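## Task

Every foam block sits above a shelf-edge label carrying its lot number. Any foam block whose lot number shows up on more than one label in the storeroom must end up on the desk, entirely over the desktop with nothing overhanging its edge. All remaining foam blocks stay on the shelves they started on. The robot must not topple or be left leaning, or the task fails.

## Robot and tools

ROBOT. A TidyBot++: a wheeled base (0.54 m long, 0.50 m wide, 0.38 m tall) on four powered casters, carrying one seven-joint arm with a two-finger gripper. The shoulder sits 0.12 m ahead of base centre, 0.68 m up. Two cameras: base_camera (fixed on the base, looking forward) and wrist_camera (looks along the hand). The arm starts folded, hand down, sticking out up to 0.08 m ahead of the base. Loose objects may occasionally get nudged by outside forces.

FRAMES. Base frame: origin on the floor below base centre, x forward, y left, z up, metres. hand_pose is reported in it: the point between the finger pads; the hand's z axis runs out along the fingers, and the fingers close along its y axis. Odometry frame = base frame at scene start; base_odometry counts wheel turns only (slip counts as travel), heading in rad, left positive, -3.142 to 3.142. base_tilt is in degrees, forward and right positive.

move. One action plus optional cameras and blocking. Action parts:
- base: an object with any of translate_m (forward +, -2 to 2 m), strafe_m (left +, -2 to 2 m), rotate_rad (counter-clockwise +, -6.3 to 6.3). These are offsets relative to where the base stands when the command begins, along its axes at that moment.
- joints: absolute angle targets by name. joint_1_rad (any angle; positive is clockwise from above, opposite to heading), joint_2_rad (-2.249 to 2.249, shoulder, 0 = upper arm vertical, + leans forward), joint_3_rad (any), joint_4_rad (-2.579 to 2.579, elbow, 0 straight; with joint_3 at 3.14 negative bends forward), joint_5_rad (any), joint_6_rad (-2.099 to 2.099, wrist), joint_7_rad (any; hand down, + is counter-clockwise from above, at 1.57 fingers open left/right), gripper_pos 0 (open, ~85 mm gap) to 1 (closed); gap is roughly 85 x (1 - gripper_pos) mm. Unbounded joints go the short way, so send under half a turn per step.
- target: one list of seven numbers [x, y, z, qw, qx, qy, qz], an absolute hand pose in the base frame, metres plus quaternion. Alongside it, joints may only contain gripper_pos.
- speeds: caps for this action only: translate_m and strafe_m 0.05 to 0.5 m/s (give one only when both are used), rotate_rad 0.1 to 1.57 rad/s.
cameras: list from base_camera, wrist_camera, all; omitted means all, [] none. blocking true (default) waits until everything rests; false returns within ~0.5 s while motion continues. A move with no action simply reports state.

wait(seconds 0 to 10, cameras). stop(cameras) brakes all your running motions. zoom_image(camera, region [x0, y0, x1, y1] pixels, top-left origin, at most 504 x 504) enlarges part of the latest image: use it to read the lot labels. read_manual(section "licences") only gives licence text. finished_scene(scene) ends the current scene, giving its number; it is irreversible.

RESULTS. Lines include base_odometry, base_tilt, joint_positions, hand_pose, hand_target, gripper_pos, motor_effort (percent of max, bracketed peak), motor temperatures, and statuses base_status, joint_status, hand_status, plus a "move" line ("done" or the worst status). Words: done; moving; off_target (rested away from target, may still push); not_followed / "joint command not followed" / "pose unreachable" (a built-in check withheld arm targets, e.g. self-collision, with a cause); contact_stop and time_out (unplanned stops; later calls in the same reply are skipped); torque_fault (arm halts 10 s); limit_stop_at_motor_heat; ARM HIT; MOTOR HOT; on_its_own. A refused call, or an unplanned stop, cancels the rest of that reply's move, wait and finished_scene calls.

USING target. After hand_status done the hand is usually within 3 cm; fix it by adding (desired - hand_pose) to the last target. To keep still afterwards, resend hand_target, not hand_pose. Unreachable poses wander up to 10 s then time_out. Forward-pointing poses low and close to the base go badly and can strike the base. A hand pointing down reaches at most about 0.94 m high, and only near the base. Held loads make the arm sag; correct from readings, and never command a joint to its current reading while holding something. Closed fingertips reach ~20 mm beyond the hand point, so keep clear of floor and shelves. When a held object touches down, hand_pose stops dropping even if commands go lower.

AVOID. The arm ignores obstacles and keeps pushing. Do not drive or turn while the arm is caught on something above ~0.6 m; do not swing a stretched arm sideways or reach far out from folded over nearby furniture; these tip the robot. Back away or retract the arm to right a lean. A blocked base pushes hard until time_out and may still report done. Avoid drops, releasing moving objects, slams, hard hits, hard squeezes on objects still resting on something, and fast swings of loads. Long holds or stretched poses heat motors; at 75 °C the arm sinks for 30 to 60 s. Thinking time also advances the simulation.

Each tool is called after ">>>" in YAML: its name, and indented under it one key for each argument.

## Session

>>> move:
  joints: {"joint_6_rad":-2.05}

Scene clock: 1.37 s.
Motor temperatures (°C): [38 35 31 37 40 37 42]
move: not_followed
base_odometry: x=+0.000 y=+0.000 heading=+0.000
base_tilt: forward=-0.3 right=+0.6
base_status: not commanded
joint_positions: joint_1_rad=-0.038 joint_2_rad=-0.374 joint_3_rad=+3.113 joint_4_rad=-2.522 joint_5_rad=-0.004 joint_6_rad=-1.021 joint_7_rad=+1.592 gripper_pos=+0.000
joint_status: joint_6_rad not_followed (moved -0.111 of -1.139)
motor_effort: joint_1_rad=+0(1) joint_2_rad=+0(2) joint_3_rad=+1(1) joint_4_rad=+14(19) joint_5_rad=+1(1) joint_6_rad=+0(5) joint_7_rad=+0(1)
hand_pose: x=+0.2195 y=+0.0081 z=+0.5907 quat_wxyz=(+0.004, +0.999, +0.042, -0.014) (m; base frame)
hand_target: x=+0.2134 y=+0.0078 z=+0.5905 quat_wxyz=(+0.004, +0.999, +0.042, -0.023) (m; base frame)
hand_status: not commanded
pictures: base_camera, wrist_camera
joint command not followed: on one or more control steps a check withheld the commanded joint targets, and the robot was not sent them on those steps. On the call's last step the targets were still withheld.
cause: the commanded joint targets, or the way to them, would bring two parts of the arm too close to each other (the joints from joint_2_rad to joint_7_rad lie between them).
Images, in order (width x height): base_camera 644x364, wrist_camera 644x476.

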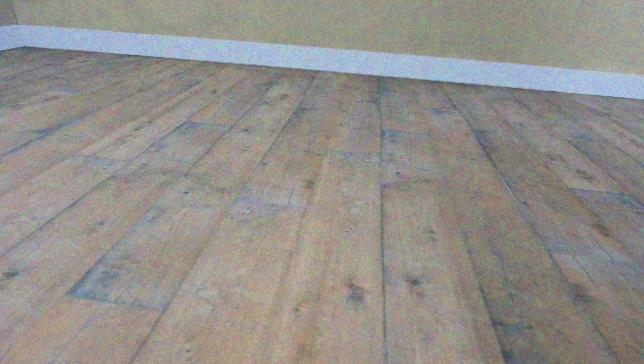

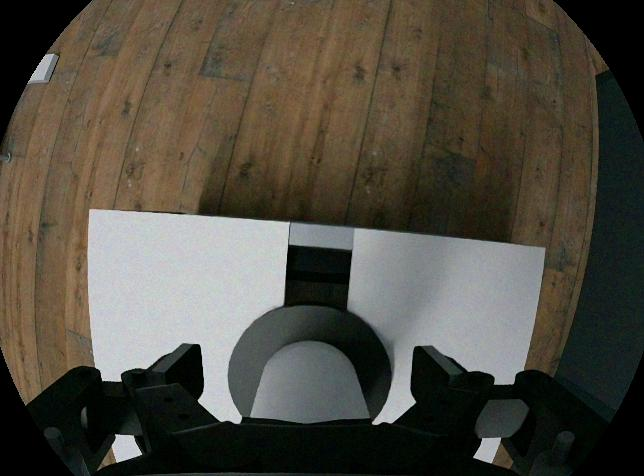

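>>> move:
  joints: {"joint_1_rad":0,"joint_2_rad":-0.8,"joint_3_rad":3.14,"joint_4_rad":-2.4,"joint_5_rad":0,"joint_6_rad":0.2,"joint_7_rad":1.57}

>>> move:
  base: {"rotate_rad":1.05}

>>> move:
  base: {"rotate_rad":1.05}

>>> move:
  base: {"rotate_rad":1.05}

>>> move:
  base: {"rotate_rad":1.05}

>>> move:
  base: {"rotate_rad":1.05}

Scene clock: 4.83 s.
Motor temperatures (°C): [38 35 31 37 40 37 42]
move: done
base_odometry: x=+0.000 y=+0.000 heading=+0.000
base_tilt: forward=-0.4 right=+0.6
base_status: not commanded
joint_positions: joint_1_rad=-0.019 joint_2_rad=-0.788 joint_3_rad=+3.124 joint_4_rad=-2.405 joint_5_rad=-0.004 joint_6_rad=+0.147 joint_7_rad=+1.592 gripper_pos=+0.000
joint_status: all done
motor_effort: joint_1_rad=+0(2) joint_2_rad=+4(8) joint_3_rad=+1(2) joint_4_rad=+22(23) joint_5_rad=+1(2) joint_6_rad=+9(9) joint_7_rad=+0(1)
hand_pose: x=+0.4440 y=+0.0155 z=+0.9949 quat_wxyz=(-0.001, +0.670, +0.021, +0.742) (m; base frame)
hand_target: x=+0.4381 y=+0.0021 z=+1.0187 quat_wxyz=(+0.000, +0.644, +0.001, +0.765) (m; base frame)
hand_status: not commanded
pictures: base_camera, wrist_camera
held back during your reply time, on 11 control steps: two parts of the arm were too close to each other, or the arm's last command would have brought them too close.
led back after a hold: the arm was led back toward your command in small steps, so it may still be short of it.
joint command not followed: on one or more control steps a check withheld the commanded joint targets, and the robot was not sent them on those steps.
cause: the commanded joint targets, or the way to them, would bring two parts of the arm too close to each other (the joints from joint_2_rad to joint_7_rad lie between them).
Images, in order (width x height): base_camera 644x364, wrist_camera 644x476.

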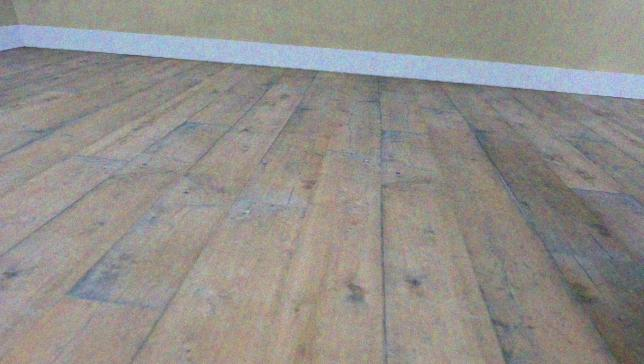

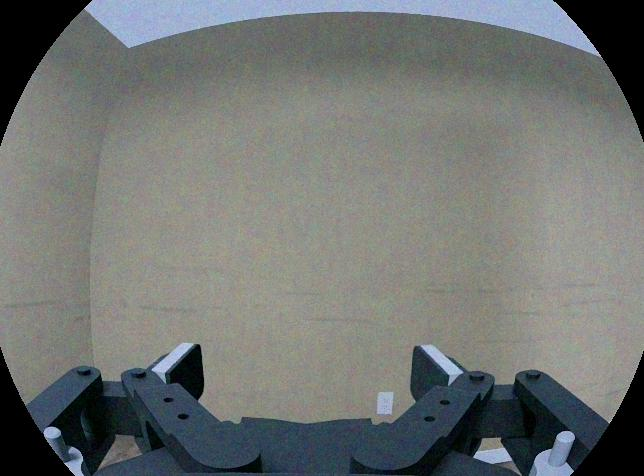

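Scene clock: 6.77 s.
Motor temperatures (°C): [38 35 31 37 40 37 42]
move: done
base_odometry: x=+0.000 y=+0.000 heading=+1.049
base_tilt: forward=-0.4 right=+0.6
base_status: done
joint_positions: joint_1_rad=-0.016 joint_2_rad=-0.788 joint_3_rad=+3.128 joint_4_rad=-2.405 joint_5_rad=-0.004 joint_6_rad=+0.147 joint_7_rad=+1.592 gripper_pos=+0.000
joint_status: not commanded
motor_effort: joint_1_rad=+0(1) joint_2_rad=+5(5) joint_3_rad=+1(2) joint_4_rad=+23(24) joint_5_rad=+1(1) joint_6_rad=+8(9) joint_7_rad=+0(1)
hand_pose: x=+0.4441 y=+0.0126 z=+0.9949 quat_wxyz=(+0.000, +0.671, +0.018, +0.742) (m; base frame)
hand_target: x=+0.4381 y=+0.0021 z=+1.0187 quat_wxyz=(+0.000, +0.644, +0.001, +0.765) (m; base frame)
hand_status: not commanded
pictures: base_camera, wrist_camera
Images, in order (width x height): base_camera 644x364, wrist_camera 644x476.

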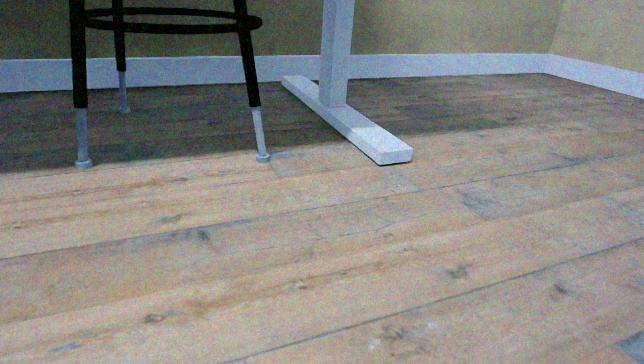

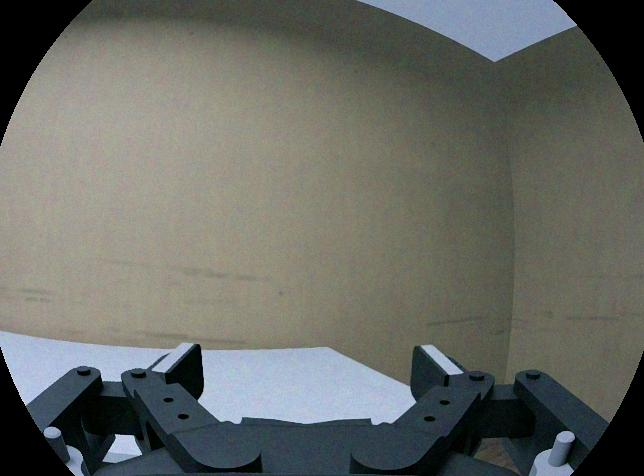

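Scene clock: 8.70 s.
Motor temperatures (°C): [38 35 31 37 40 37 42]
move: done
base_odometry: x=+0.000 y=+0.000 heading=+2.099
base_tilt: forward=-0.4 right=+0.6
base_status: done
joint_positions: joint_1_rad=-0.015 joint_2_rad=-0.788 joint_3_rad=+3.130 joint_4_rad=-2.405 joint_5_rad=-0.004 joint_6_rad=+0.147 joint_7_rad=+1.592 gripper_pos=+0.000
joint_status: not commanded
motor_effort: joint_1_rad=+0(2) joint_2_rad=+4(5) joint_3_rad=+1(2) joint_4_rad=+22(23) joint_5_rad=+1(1) joint_6_rad=+9(10) joint_7_rad=+0(1)
hand_pose: x=+0.4442 y=+0.0113 z=+0.9950 quat_wxyz=(+0.001, +0.671, +0.016, +0.742) (m; base frame)
hand_target: x=+0.4381 y=+0.0021 z=+1.0187 quat_wxyz=(+0.000, +0.644, +0.001, +0.765) (m; base frame)
hand_status: not commanded
pictures: base_camera, wrist_camera
Images, in order (width x height): base_camera 644x364, wrist_camera 644x476.

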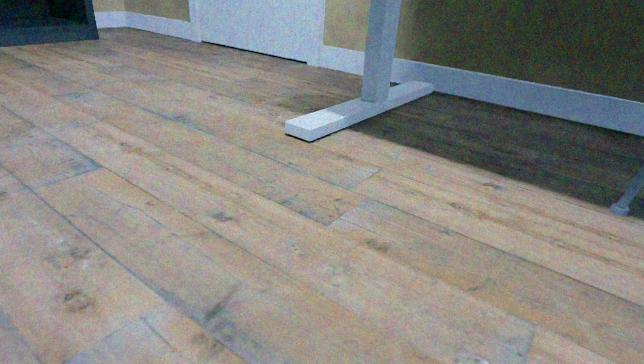

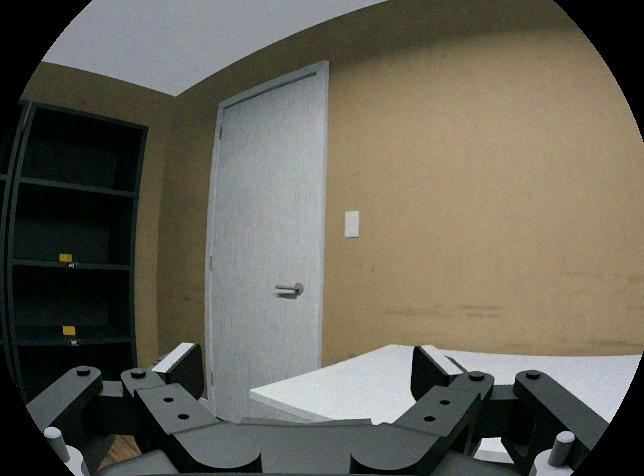

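Scene clock: 10.63 s.
Motor temperatures (°C): [38 35 31 37 40 38 42]
move: done
base_odometry: x=+0.000 y=+0.000 heading=-3.135
base_tilt: forward=-0.4 right=+0.6
base_status: done
joint_positions: joint_1_rad=-0.014 joint_2_rad=-0.788 joint_3_rad=+3.130 joint_4_rad=-2.405 joint_5_rad=-0.004 joint_6_rad=+0.147 joint_7_rad=+1.592 gripper_pos=+0.000
joint_status: not commanded
motor_effort: joint_1_rad=+0(1) joint_2_rad=+5(5) joint_3_rad=+1(2) joint_4_rad=+23(24) joint_5_rad=+1(1) joint_6_rad=+8(9) joint_7_rad=-1(1)
hand_pose: x=+0.4442 y=+0.0107 z=+0.9950 quat_wxyz=(+0.001, +0.671, +0.016, +0.742) (m; base frame)
hand_target: x=+0.4381 y=+0.0021 z=+1.0187 quat_wxyz=(+0.000, +0.644, +0.001, +0.765) (m; base frame)
hand_status: not commanded
pictures: base_camera, wrist_camera
Images, in order (width x height): base_camera 644x364, wrist_camera 644x476.

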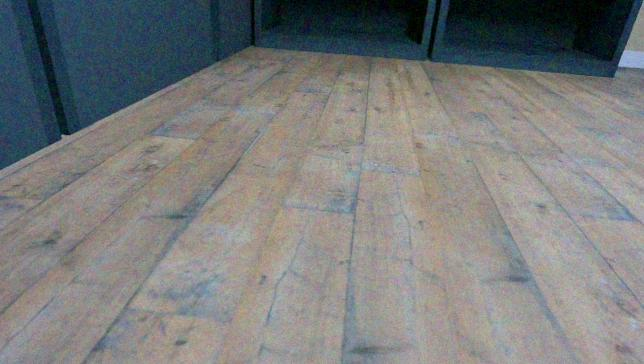

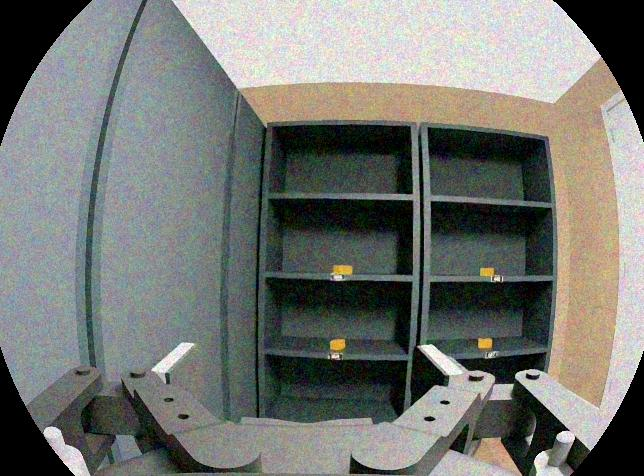

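Scene clock: 12.57 s.
Motor temperatures (°C): [38 35 31 37 40 38 42]
move: done
base_odometry: x=+0.000 y=+0.000 heading=-2.086
base_tilt: forward=-0.4 right=+0.6
base_status: done
joint_positions: joint_1_rad=-0.013 joint_2_rad=-0.788 joint_3_rad=+3.131 joint_4_rad=-2.405 joint_5_rad=-0.004 joint_6_rad=+0.147 joint_7_rad=+1.592 gripper_pos=+0.000
joint_status: not commanded
motor_effort: joint_1_rad=-1(1) joint_2_rad=+4(5) joint_3_rad=+1(2) joint_4_rad=+23(23) joint_5_rad=+1(1) joint_6_rad=+9(9) joint_7_rad=+0(1)
hand_pose: x=+0.4442 y=+0.0103 z=+0.9950 quat_wxyz=(+0.001, +0.671, +0.015, +0.742) (m; base frame)
hand_target: x=+0.4381 y=+0.0021 z=+1.0187 quat_wxyz=(+0.000, +0.644, +0.001, +0.765) (m; base frame)
hand_status: not commanded
pictures: base_camera, wrist_camera
Images, in order (width x height): base_camera 644x364, wrist_camera 644x476.

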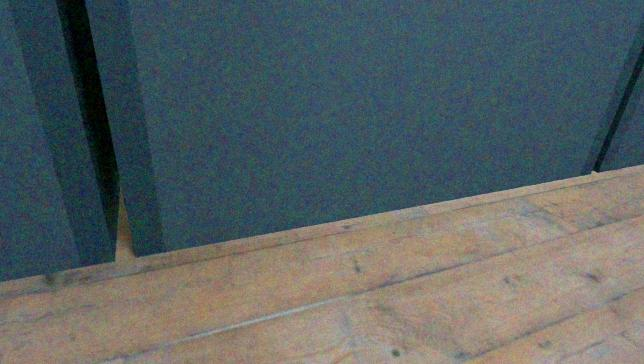

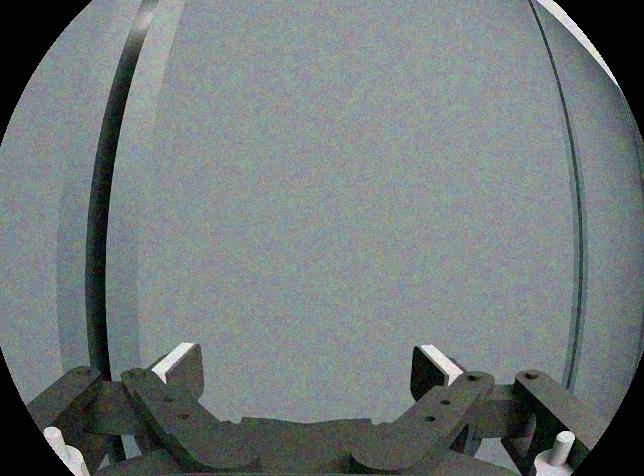

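Scene clock: 14.50 s.
Motor temperatures (°C): [38 35 31 37 40 38 42]
move: done
base_odometry: x=+0.000 y=+0.000 heading=-1.037
base_tilt: forward=-0.4 right=+0.6
base_status: done
joint_positions: joint_1_rad=-0.013 joint_2_rad=-0.788 joint_3_rad=+3.131 joint_4_rad=-2.405 joint_5_rad=-0.004 joint_6_rad=+0.147 joint_7_rad=+1.592 gripper_pos=+0.000
joint_status: not commanded
motor_effort: joint_1_rad=-1(1) joint_2_rad=+4(5) joint_3_rad=+1(2) joint_4_rad=+22(23) joint_5_rad=+1(1) joint_6_rad=+9(9) joint_7_rad=+0(1)
hand_pose: x=+0.4442 y=+0.0100 z=+0.9950 quat_wxyz=(+0.001, +0.671, +0.015, +0.742) (m; base frame)
hand_target: x=+0.4381 y=+0.0021 z=+1.0187 quat_wxyz=(+0.000, +0.644, +0.001, +0.765) (m; base frame)
hand_status: not commanded
pictures: base_camera, wrist_camera
Images, in order (width x height): base_camera 644x364, wrist_camera 644x476.

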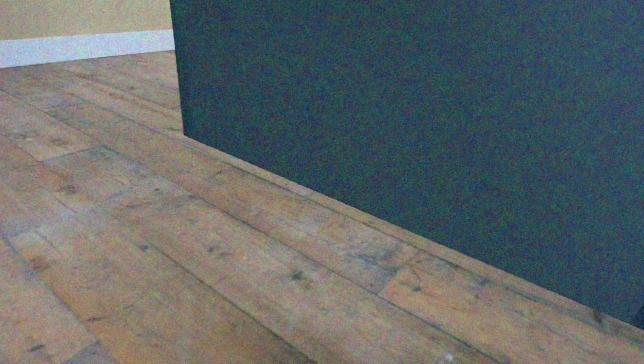

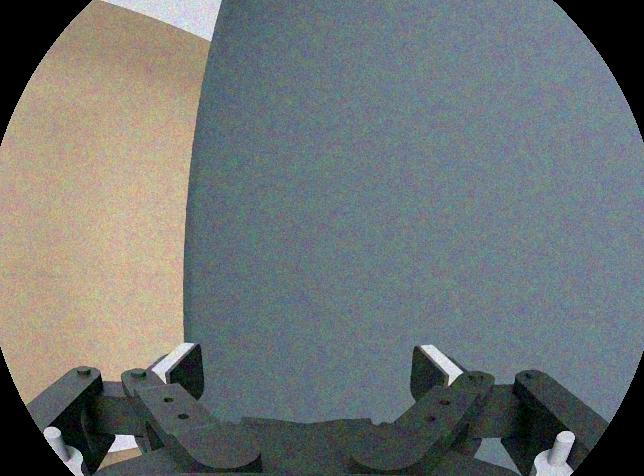

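>>> move:
  base: {"rotate_rad":-2.1}

>>> zoom_image:
  camera: "wrist_camera"
  region: [300, 240, 540, 380]

>>> zoom_image:
  camera: "wrist_camera"
  region: [310, 260, 370, 304]

>>> zoom_image:
  camera: "wrist_camera"
  region: [460, 330, 520, 374]

Scene clock: 17.53 s.
Motor temperatures (°C): [38 35 31 37 40 38 42]
move: done
base_odometry: x=+0.000 y=+0.000 heading=-3.136
base_tilt: forward=-0.4 right=+0.6
base_status: done
joint_positions: joint_1_rad=-0.012 joint_2_rad=-0.788 joint_3_rad=+3.132 joint_4_rad=-2.405 joint_5_rad=-0.004 joint_6_rad=+0.147 joint_7_rad=+1.592 gripper_pos=+0.000
joint_status: not commanded
motor_effort: joint_1_rad=+0(1) joint_2_rad=+4(5) joint_3_rad=+1(2) joint_4_rad=+22(23) joint_5_rad=+1(1) joint_6_rad=+9(9) joint_7_rad=+0(1)
hand_pose: x=+0.4442 y=+0.0093 z=+0.9951 quat_wxyz=(+0.002, +0.671, +0.014, +0.742) (m; base frame)
hand_target: x=+0.4381 y=+0.0021 z=+1.0187 quat_wxyz=(+0.000, +0.644, +0.001, +0.765) (m; base frame)
hand_status: not commanded
pictures: base_camera, wrist_camera
Images, in order (width x height): base_camera 644x364, wrist_camera 644x476.

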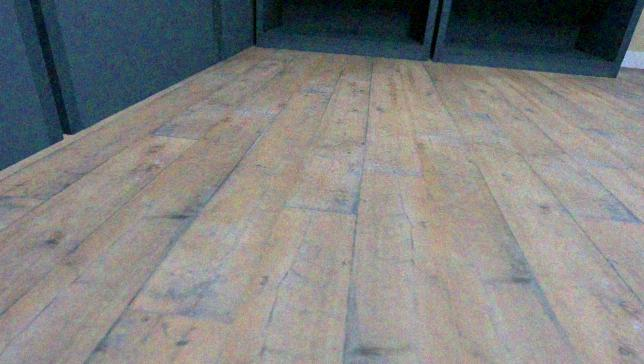

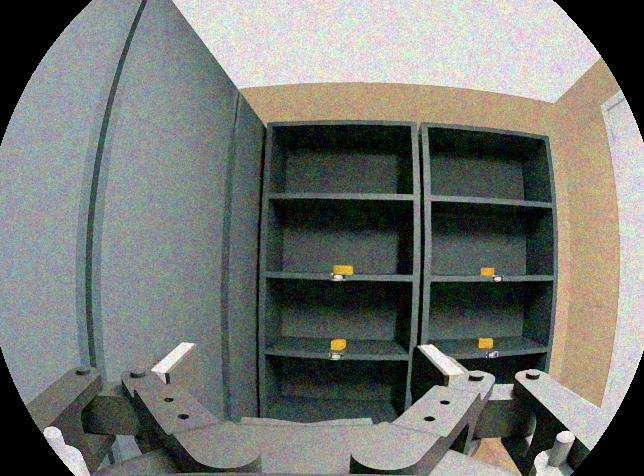

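Scaled by 2.100.

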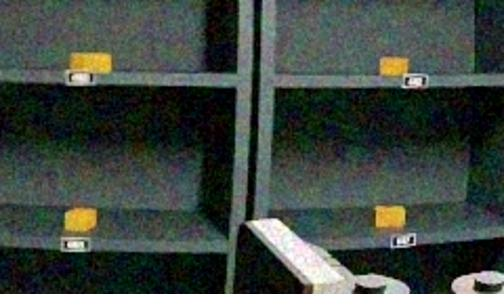

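Scaled by 8.400.

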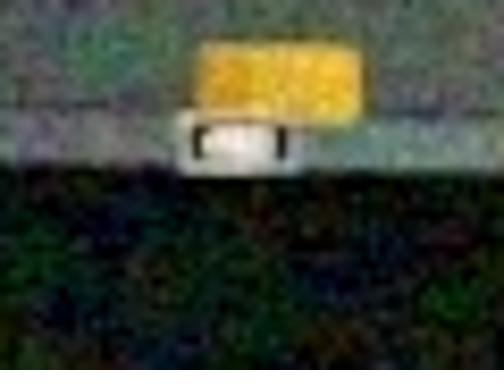

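Scaled by 8.400.

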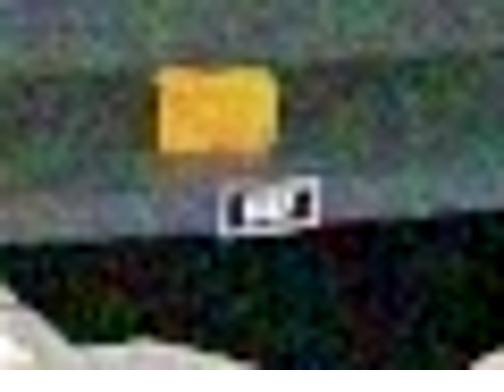

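>>> move:
  base: {"translate_m":0.8,"strafe_m":0.1}

>>> zoom_image:
  camera: "wrist_camera"
  region: [260, 260, 420, 400]

>>> zoom_image:
  camera: "wrist_camera"
  region: [420, 260, 640, 400]

Scene clock: 20.77 s.
Motor temperatures (°C): [38 35 31 37 40 38 42]
move: done
base_odometry: x=-0.800 y=-0.104 heading=-3.137
base_tilt: forward=-0.3 right=+0.6
base_status: done
joint_positions: joint_1_rad=-0.012 joint_2_rad=-0.792 joint_3_rad=+3.132 joint_4_rad=-2.405 joint_5_rad=-0.004 joint_6_rad=+0.148 joint_7_rad=+1.592 gripper_pos=+0.000
joint_status: not commanded
motor_effort: joint_1_rad=+0(1) joint_2_rad=+4(7) joint_3_rad=+1(1) joint_4_rad=+23(23) joint_5_rad=+1(1) joint_6_rad=+9(9) joint_7_rad=+0(1)
hand_pose: x=+0.4431 y=+0.0093 z=+0.9965 quat_wxyz=(+0.002, +0.669, +0.014, +0.743) (m; base frame)
hand_target: x=+0.4381 y=+0.0021 z=+1.0187 quat_wxyz=(+0.000, +0.644, +0.001, +0.765) (m; base frame)
hand_status: not commanded
pictures: base_camera, wrist_camera
Images, in order (width x height): base_camera 644x364, wrist_camera 644x476.

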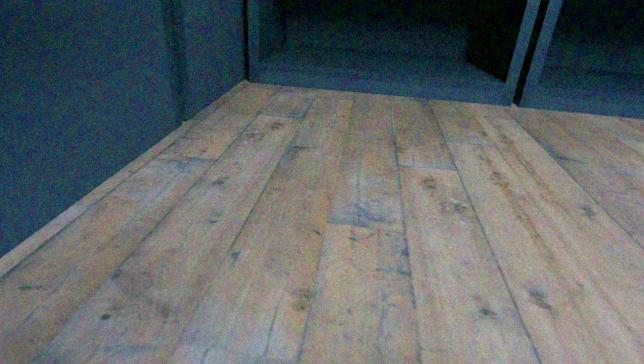

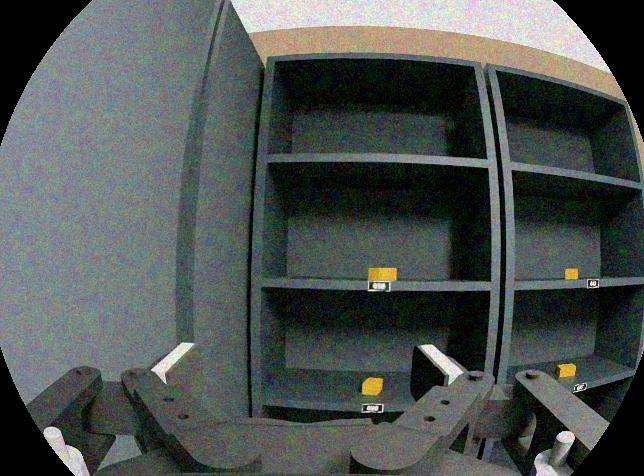

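Scaled by 3.150.

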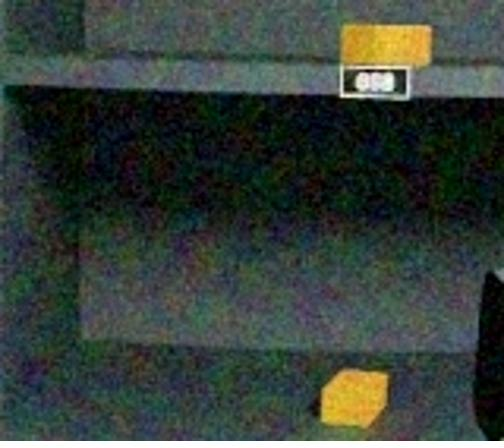

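Scaled by 2.291.

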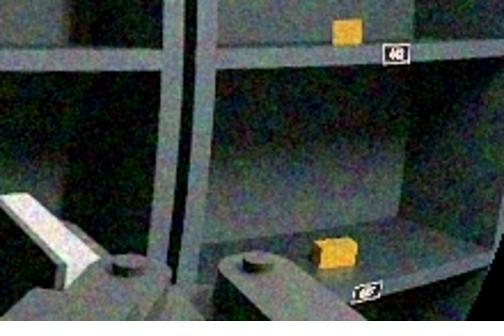

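>>> move:
  base: {"translate_m":0.6,"strafe_m":-0.5}

>>> zoom_image:
  camera: "wrist_camera"
  region: [180, 220, 330, 460]

>>> zoom_image:
  camera: "wrist_camera"
  region: [400, 220, 600, 420]

Scene clock: 23.63 s.
Motor temperatures (°C): [38 35 31 37 40 38 42]
move: done
base_odometry: x=-1.402 y=+0.392 heading=-3.136
base_tilt: forward=-0.3 right=+0.6
base_status: done
joint_positions: joint_1_rad=-0.012 joint_2_rad=-0.794 joint_3_rad=+3.133 joint_4_rad=-2.405 joint_5_rad=-0.004 joint_6_rad=+0.149 joint_7_rad=+1.592 gripper_pos=+0.000
joint_status: not commanded
motor_effort: joint_1_rad=+0(1) joint_2_rad=+4(6) joint_3_rad=+1(2) joint_4_rad=+22(24) joint_5_rad=+1(1) joint_6_rad=+8(10) joint_7_rad=+0(1)
hand_pose: x=+0.4424 y=+0.0092 z=+0.9975 quat_wxyz=(+0.002, +0.668, +0.014, +0.744) (m; base frame)
hand_target: x=+0.4381 y=+0.0021 z=+1.0187 quat_wxyz=(+0.000, +0.644, +0.001, +0.765) (m; base frame)
hand_status: not commanded
pictures: base_camera, wrist_camera
Images, in order (width x height): base_camera 644x364, wrist_camera 644x476.

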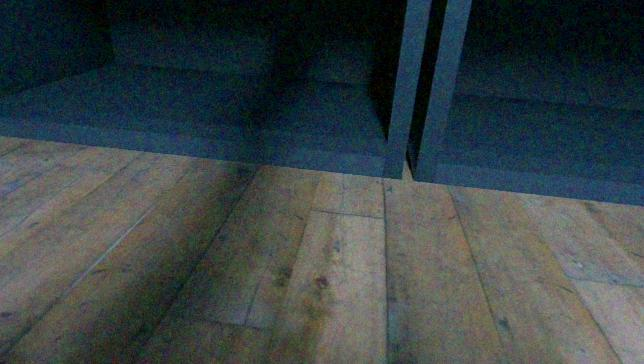

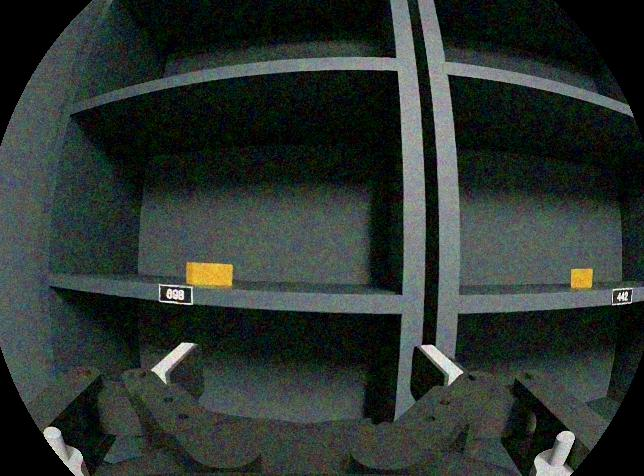

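Scaled by 2.100.

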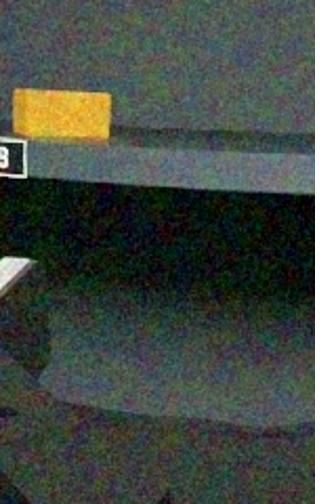

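Scaled by 2.520.

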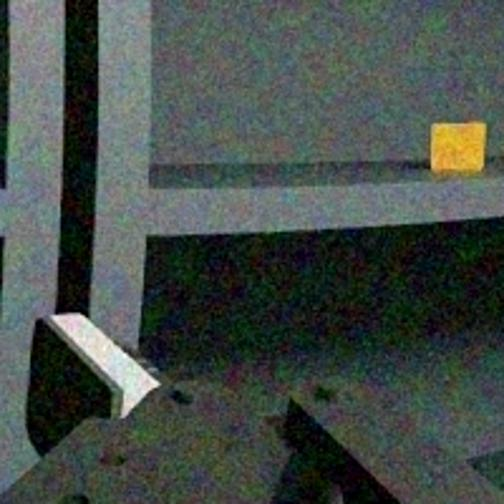

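>>> move:
  joints: {"joint_6_rad":-0.45}

>>> zoom_image:
  camera: "wrist_camera"
  region: [100, 180, 320, 400]

>>> zoom_image:
  camera: "wrist_camera"
  region: [420, 180, 640, 400]

Scene clock: 25.37 s.
Motor temperatures (°C): [38 35 31 37 40 38 42]
move: done
base_odometry: x=-1.402 y=+0.392 heading=-3.136
base_tilt: forward=-0.4 right=+0.6
base_status: not commanded
joint_positions: joint_1_rad=-0.012 joint_2_rad=-0.794 joint_3_rad=+3.133 joint_4_rad=-2.401 joint_5_rad=-0.004 joint_6_rad=-0.412 joint_7_rad=+1.592 gripper_pos=+0.000
joint_status: all done
motor_effort: joint_1_rad=-1(1) joint_2_rad=+5(6) joint_3_rad=+1(1) joint_4_rad=+22(24) joint_5_rad=+1(1) joint_6_rad=+8(10) joint_7_rad=+0(1)
hand_pose: x=+0.4136 y=+0.0084 z=+0.8305 quat_wxyz=(+0.001, +0.846, +0.017, +0.532) (m; base frame)
hand_target: x=+0.4076 y=+0.0018 z=+0.8222 quat_wxyz=(+0.000, +0.855, +0.000, +0.519) (m; base frame)
hand_status: not commanded
pictures: base_camera, wrist_camera
Images, in order (width x height): base_camera 644x364, wrist_camera 644x476.

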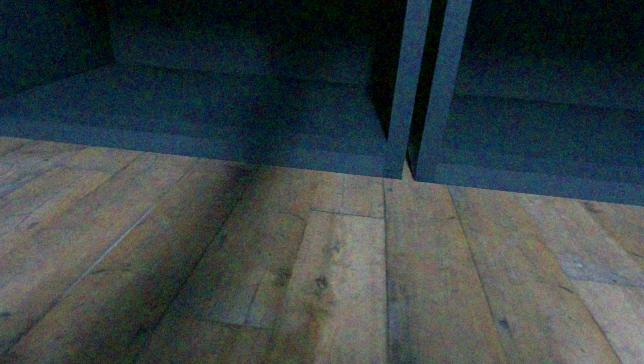

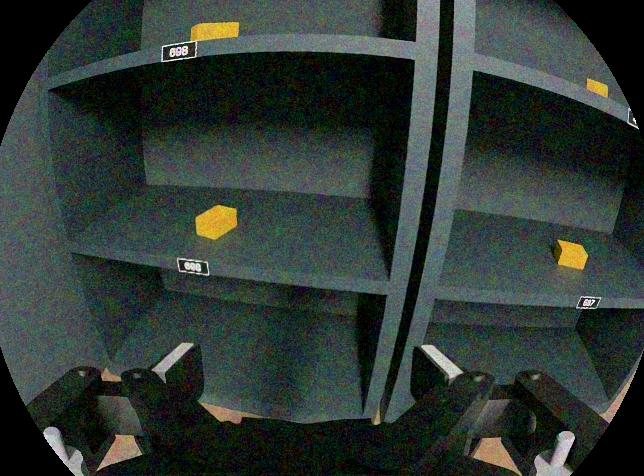

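Scaled by 2.291.

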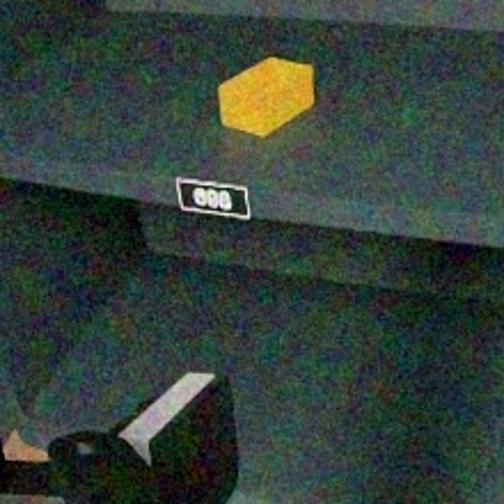

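Scaled by 2.291.

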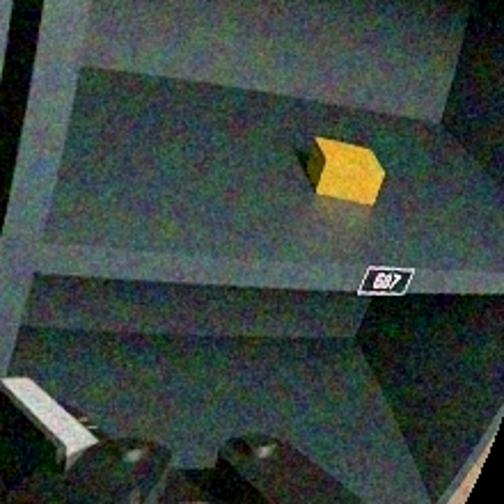

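>>> zoom_image:
  camera: "wrist_camera"
  region: [170, 252, 215, 284]

>>> zoom_image:
  camera: "wrist_camera"
  region: [155, 36, 203, 68]

>>> zoom_image:
  camera: "wrist_camera"
  region: [570, 288, 610, 318]

Scaled by 11.200.

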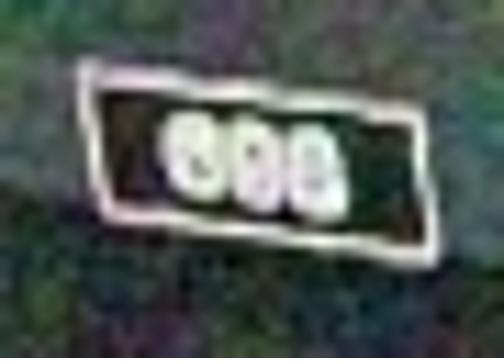

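Scaled by 10.500.

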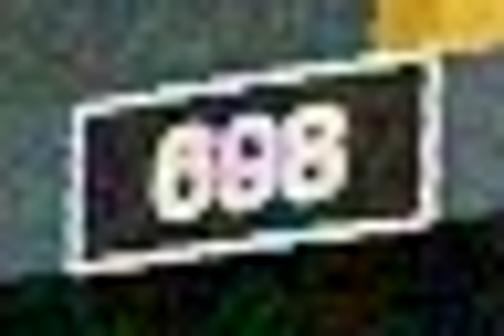

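Scaled by 12.600.

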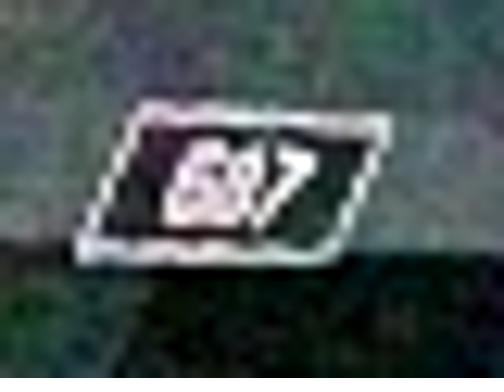

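>>> move:
  base: {"strafe_m":0.3,"translate_m":0.15}

>>> zoom_image:
  camera: "wrist_camera"
  region: [240, 0, 440, 140]

>>> zoom_image:
  camera: "wrist_camera"
  region: [280, 260, 380, 340]

>>> move:
  base: {"strafe_m":-0.75}

>>> zoom_image:
  camera: "wrist_camera"
  region: [280, 0, 480, 140]

>>> zoom_image:
  camera: "wrist_camera"
  region: [300, 260, 420, 360]

Scene clock: 27.77 s.
Motor temperatures (°C): [38 35 31 37 40 38 42]
move: done
base_odometry: x=-1.551 y=+0.092 heading=-3.137
base_tilt: forward=-0.4 right=+0.6
base_status: done
joint_positions: joint_1_rad=-0.012 joint_2_rad=-0.794 joint_3_rad=+3.133 joint_4_rad=-2.401 joint_5_rad=-0.004 joint_6_rad=-0.412 joint_7_rad=+1.592 gripper_pos=+0.000
joint_status: not commanded
motor_effort: joint_1_rad=+0(1) joint_2_rad=+5(6) joint_3_rad=+1(2) joint_4_rad=+22(23) joint_5_rad=+1(1) joint_6_rad=+8(9) joint_7_rad=+0(1)
hand_pose: x=+0.4135 y=+0.0082 z=+0.8306 quat_wxyz=(+0.001, +0.846, +0.017, +0.532) (m; base frame)
hand_target: x=+0.4076 y=+0.0018 z=+0.8222 quat_wxyz=(+0.000, +0.855, +0.000, +0.519) (m; base frame)
hand_status: not commanded
pictures: base_camera, wrist_camera
Images, in order (width x height): base_camera 644x364, wrist_camera 644x476.

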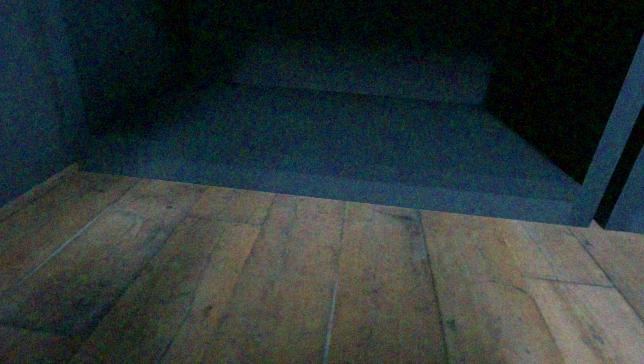

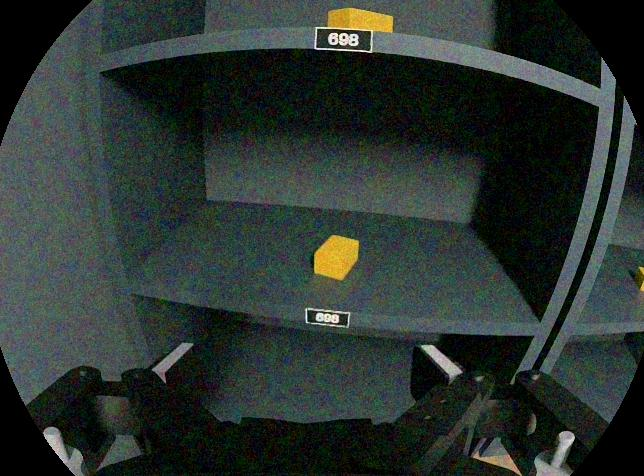

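Scaled by 2.520.

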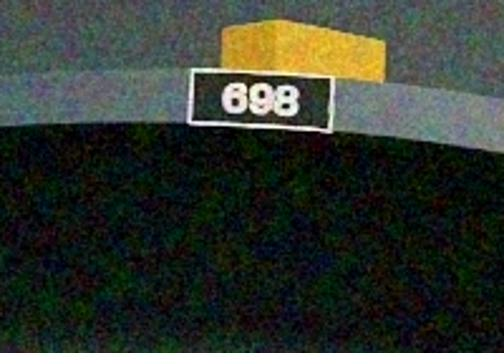

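Scaled by 5.040.

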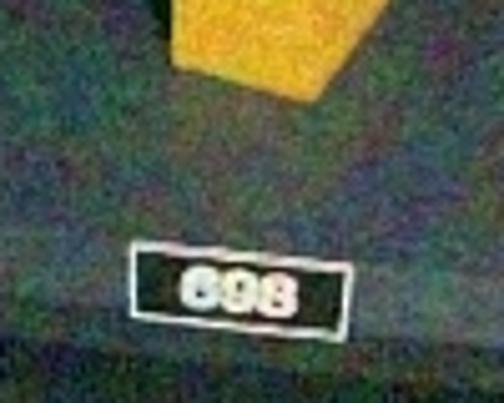

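Scene clock: 30.63 s.
Motor temperatures (°C): [38 35 31 37 40 38 42]
move: done
base_odometry: x=-1.555 y=+0.842 heading=-3.136
base_tilt: forward=-0.4 right=+0.6
base_status: done
joint_positions: joint_1_rad=-0.012 joint_2_rad=-0.794 joint_3_rad=+3.133 joint_4_rad=-2.401 joint_5_rad=-0.004 joint_6_rad=-0.412 joint_7_rad=+1.592 gripper_pos=+0.000
joint_status: not commanded
motor_effort: joint_1_rad=-1(1) joint_2_rad=+4(6) joint_3_rad=+1(2) joint_4_rad=+22(23) joint_5_rad=+1(1) joint_6_rad=+8(9) joint_7_rad=+0(1)
hand_pose: x=+0.4135 y=+0.0081 z=+0.8307 quat_wxyz=(+0.001, +0.846, +0.017, +0.533) (m; base frame)
hand_target: x=+0.4076 y=+0.0018 z=+0.8222 quat_wxyz=(+0.000, +0.855, +0.000, +0.519) (m; base frame)
hand_status: not commanded
pictures: base_camera, wrist_camera
Images, in order (width x height): base_camera 644x364, wrist_camera 644x476.

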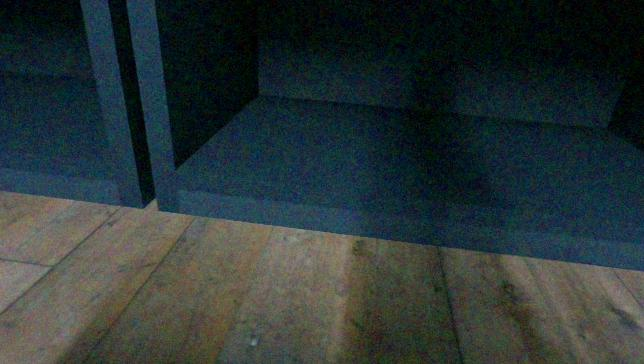

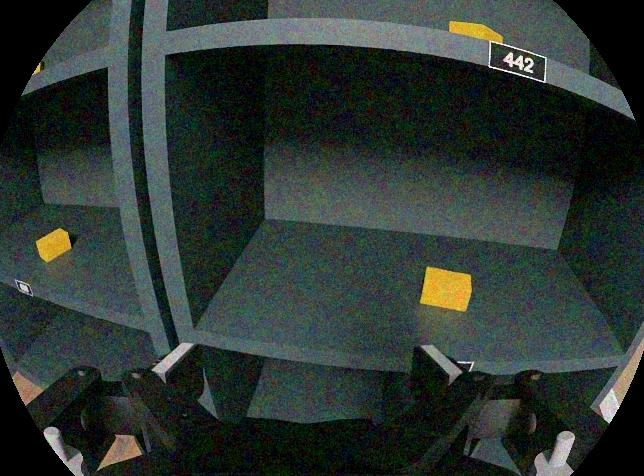

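Scaled by 2.520.

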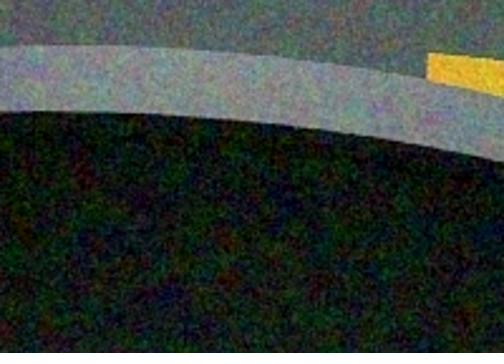

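Scaled by 4.200.

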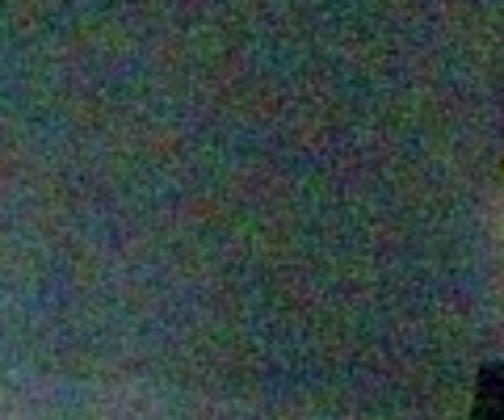

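>>> move:
  base: {"strafe_m":-0.2,"translate_m":-0.12}

>>> zoom_image:
  camera: "wrist_camera"
  region: [330, 240, 430, 340]

>>> move:
  base: {"translate_m":-1.4,"strafe_m":0.6}
  joints: {"joint_6_rad":0.1}

>>> move:
  base: {"rotate_rad":2.2}

Scene clock: 32.53 s.
Motor temperatures (°C): [38 35 31 37 40 38 42]
move: done
base_odometry: x=-1.436 y=+1.042 heading=-3.135
base_tilt: forward=-0.4 right=+0.6
base_status: done
joint_positions: joint_1_rad=-0.012 joint_2_rad=-0.795 joint_3_rad=+3.135 joint_4_rad=-2.401 joint_5_rad=-0.004 joint_6_rad=-0.412 joint_7_rad=+1.592 gripper_pos=+0.000
joint_status: not commanded
motor_effort: joint_1_rad=-1(1) joint_2_rad=+5(7) joint_3_rad=+1(2) joint_4_rad=+22(23) joint_5_rad=+1(1) joint_6_rad=+8(9) joint_7_rad=+0(1)
hand_pose: x=+0.4134 y=+0.0077 z=+0.8308 quat_wxyz=(+0.001, +0.846, +0.016, +0.533) (m; base frame)
hand_target: x=+0.4076 y=+0.0018 z=+0.8222 quat_wxyz=(+0.000, +0.855, +0.000, +0.519) (m; base frame)
hand_status: not commanded
pictures: base_camera, wrist_camera
Images, in order (width x height): base_camera 644x364, wrist_camera 644x476.

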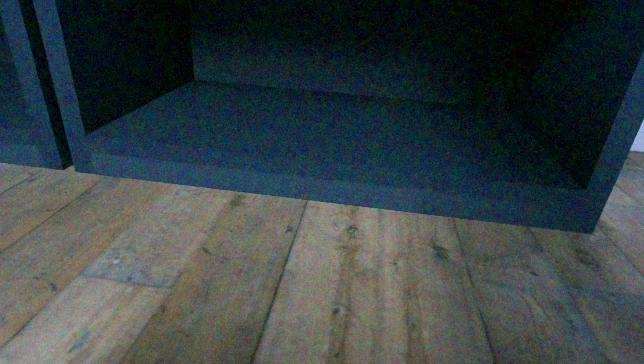

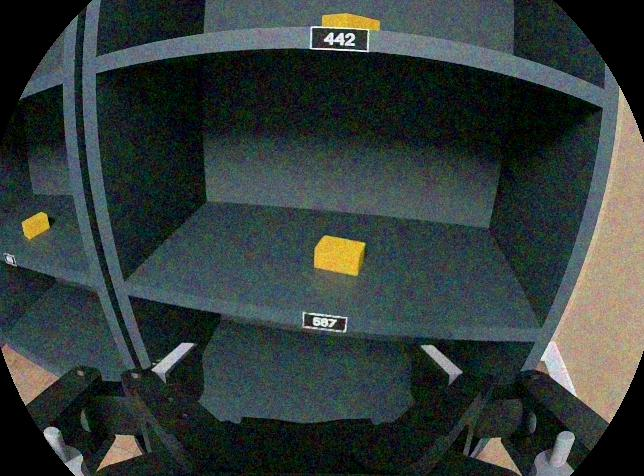

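Scaled by 5.040.

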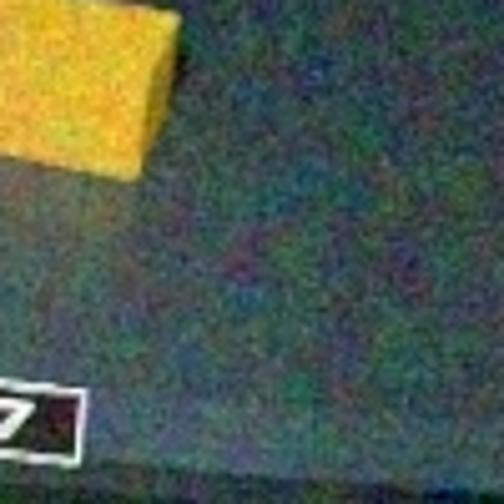

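Scene clock: 39.80 s.
Motor temperatures (°C): [38 35 31 37 40 38 42]
move: time_out
base_odometry: x=-0.680 y=+0.725 heading=-3.100
base_tilt: forward=-0.3 right=+0.6
base_status: translate_m time_out (by the wheels' count: -0.754 of -1.400); strafe_m time_out (by the wheels' count: +0.322 of +0.600)
joint_positions: joint_1_rad=-0.006 joint_2_rad=-0.800 joint_3_rad=+3.137 joint_4_rad=-2.394 joint_5_rad=-0.004 joint_6_rad=+0.065 joint_7_rad=+1.592 gripper_pos=+0.000
joint_status: all done
motor_effort: joint_1_rad=-1(8) joint_2_rad=+3(27) joint_3_rad=+2(15) joint_4_rad=+23(35) joint_5_rad=+1(1) joint_6_rad=+9(15) joint_7_rad=+0(1)
hand_pose: x=+0.4423 y=+0.0054 z=+0.9808 quat_wxyz=(+0.004, +0.692, +0.010, +0.722) (m; base frame)
hand_target: x=+0.4419 y=+0.0021 z=+0.9878 quat_wxyz=(+0.000, +0.682, +0.001, +0.732) (m; base frame)
hand_status: not commanded
pictures: base_camera, wrist_camera
Images, in order (width x height): base_camera 644x364, wrist_camera 644x476.

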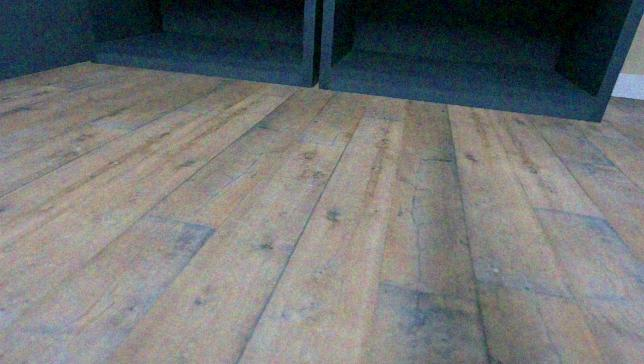

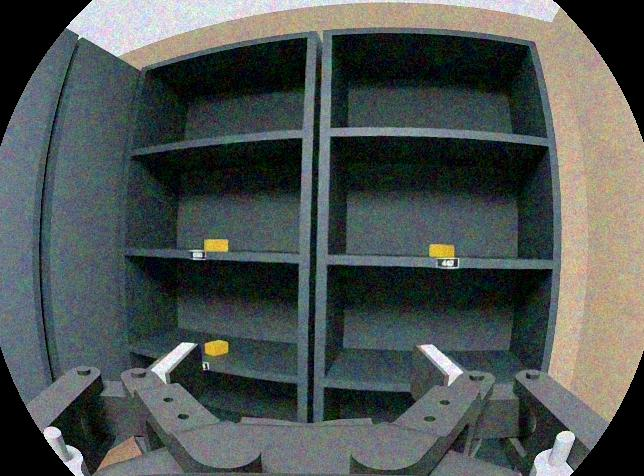

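not run: a stop that you did not command came earlier in this reply.


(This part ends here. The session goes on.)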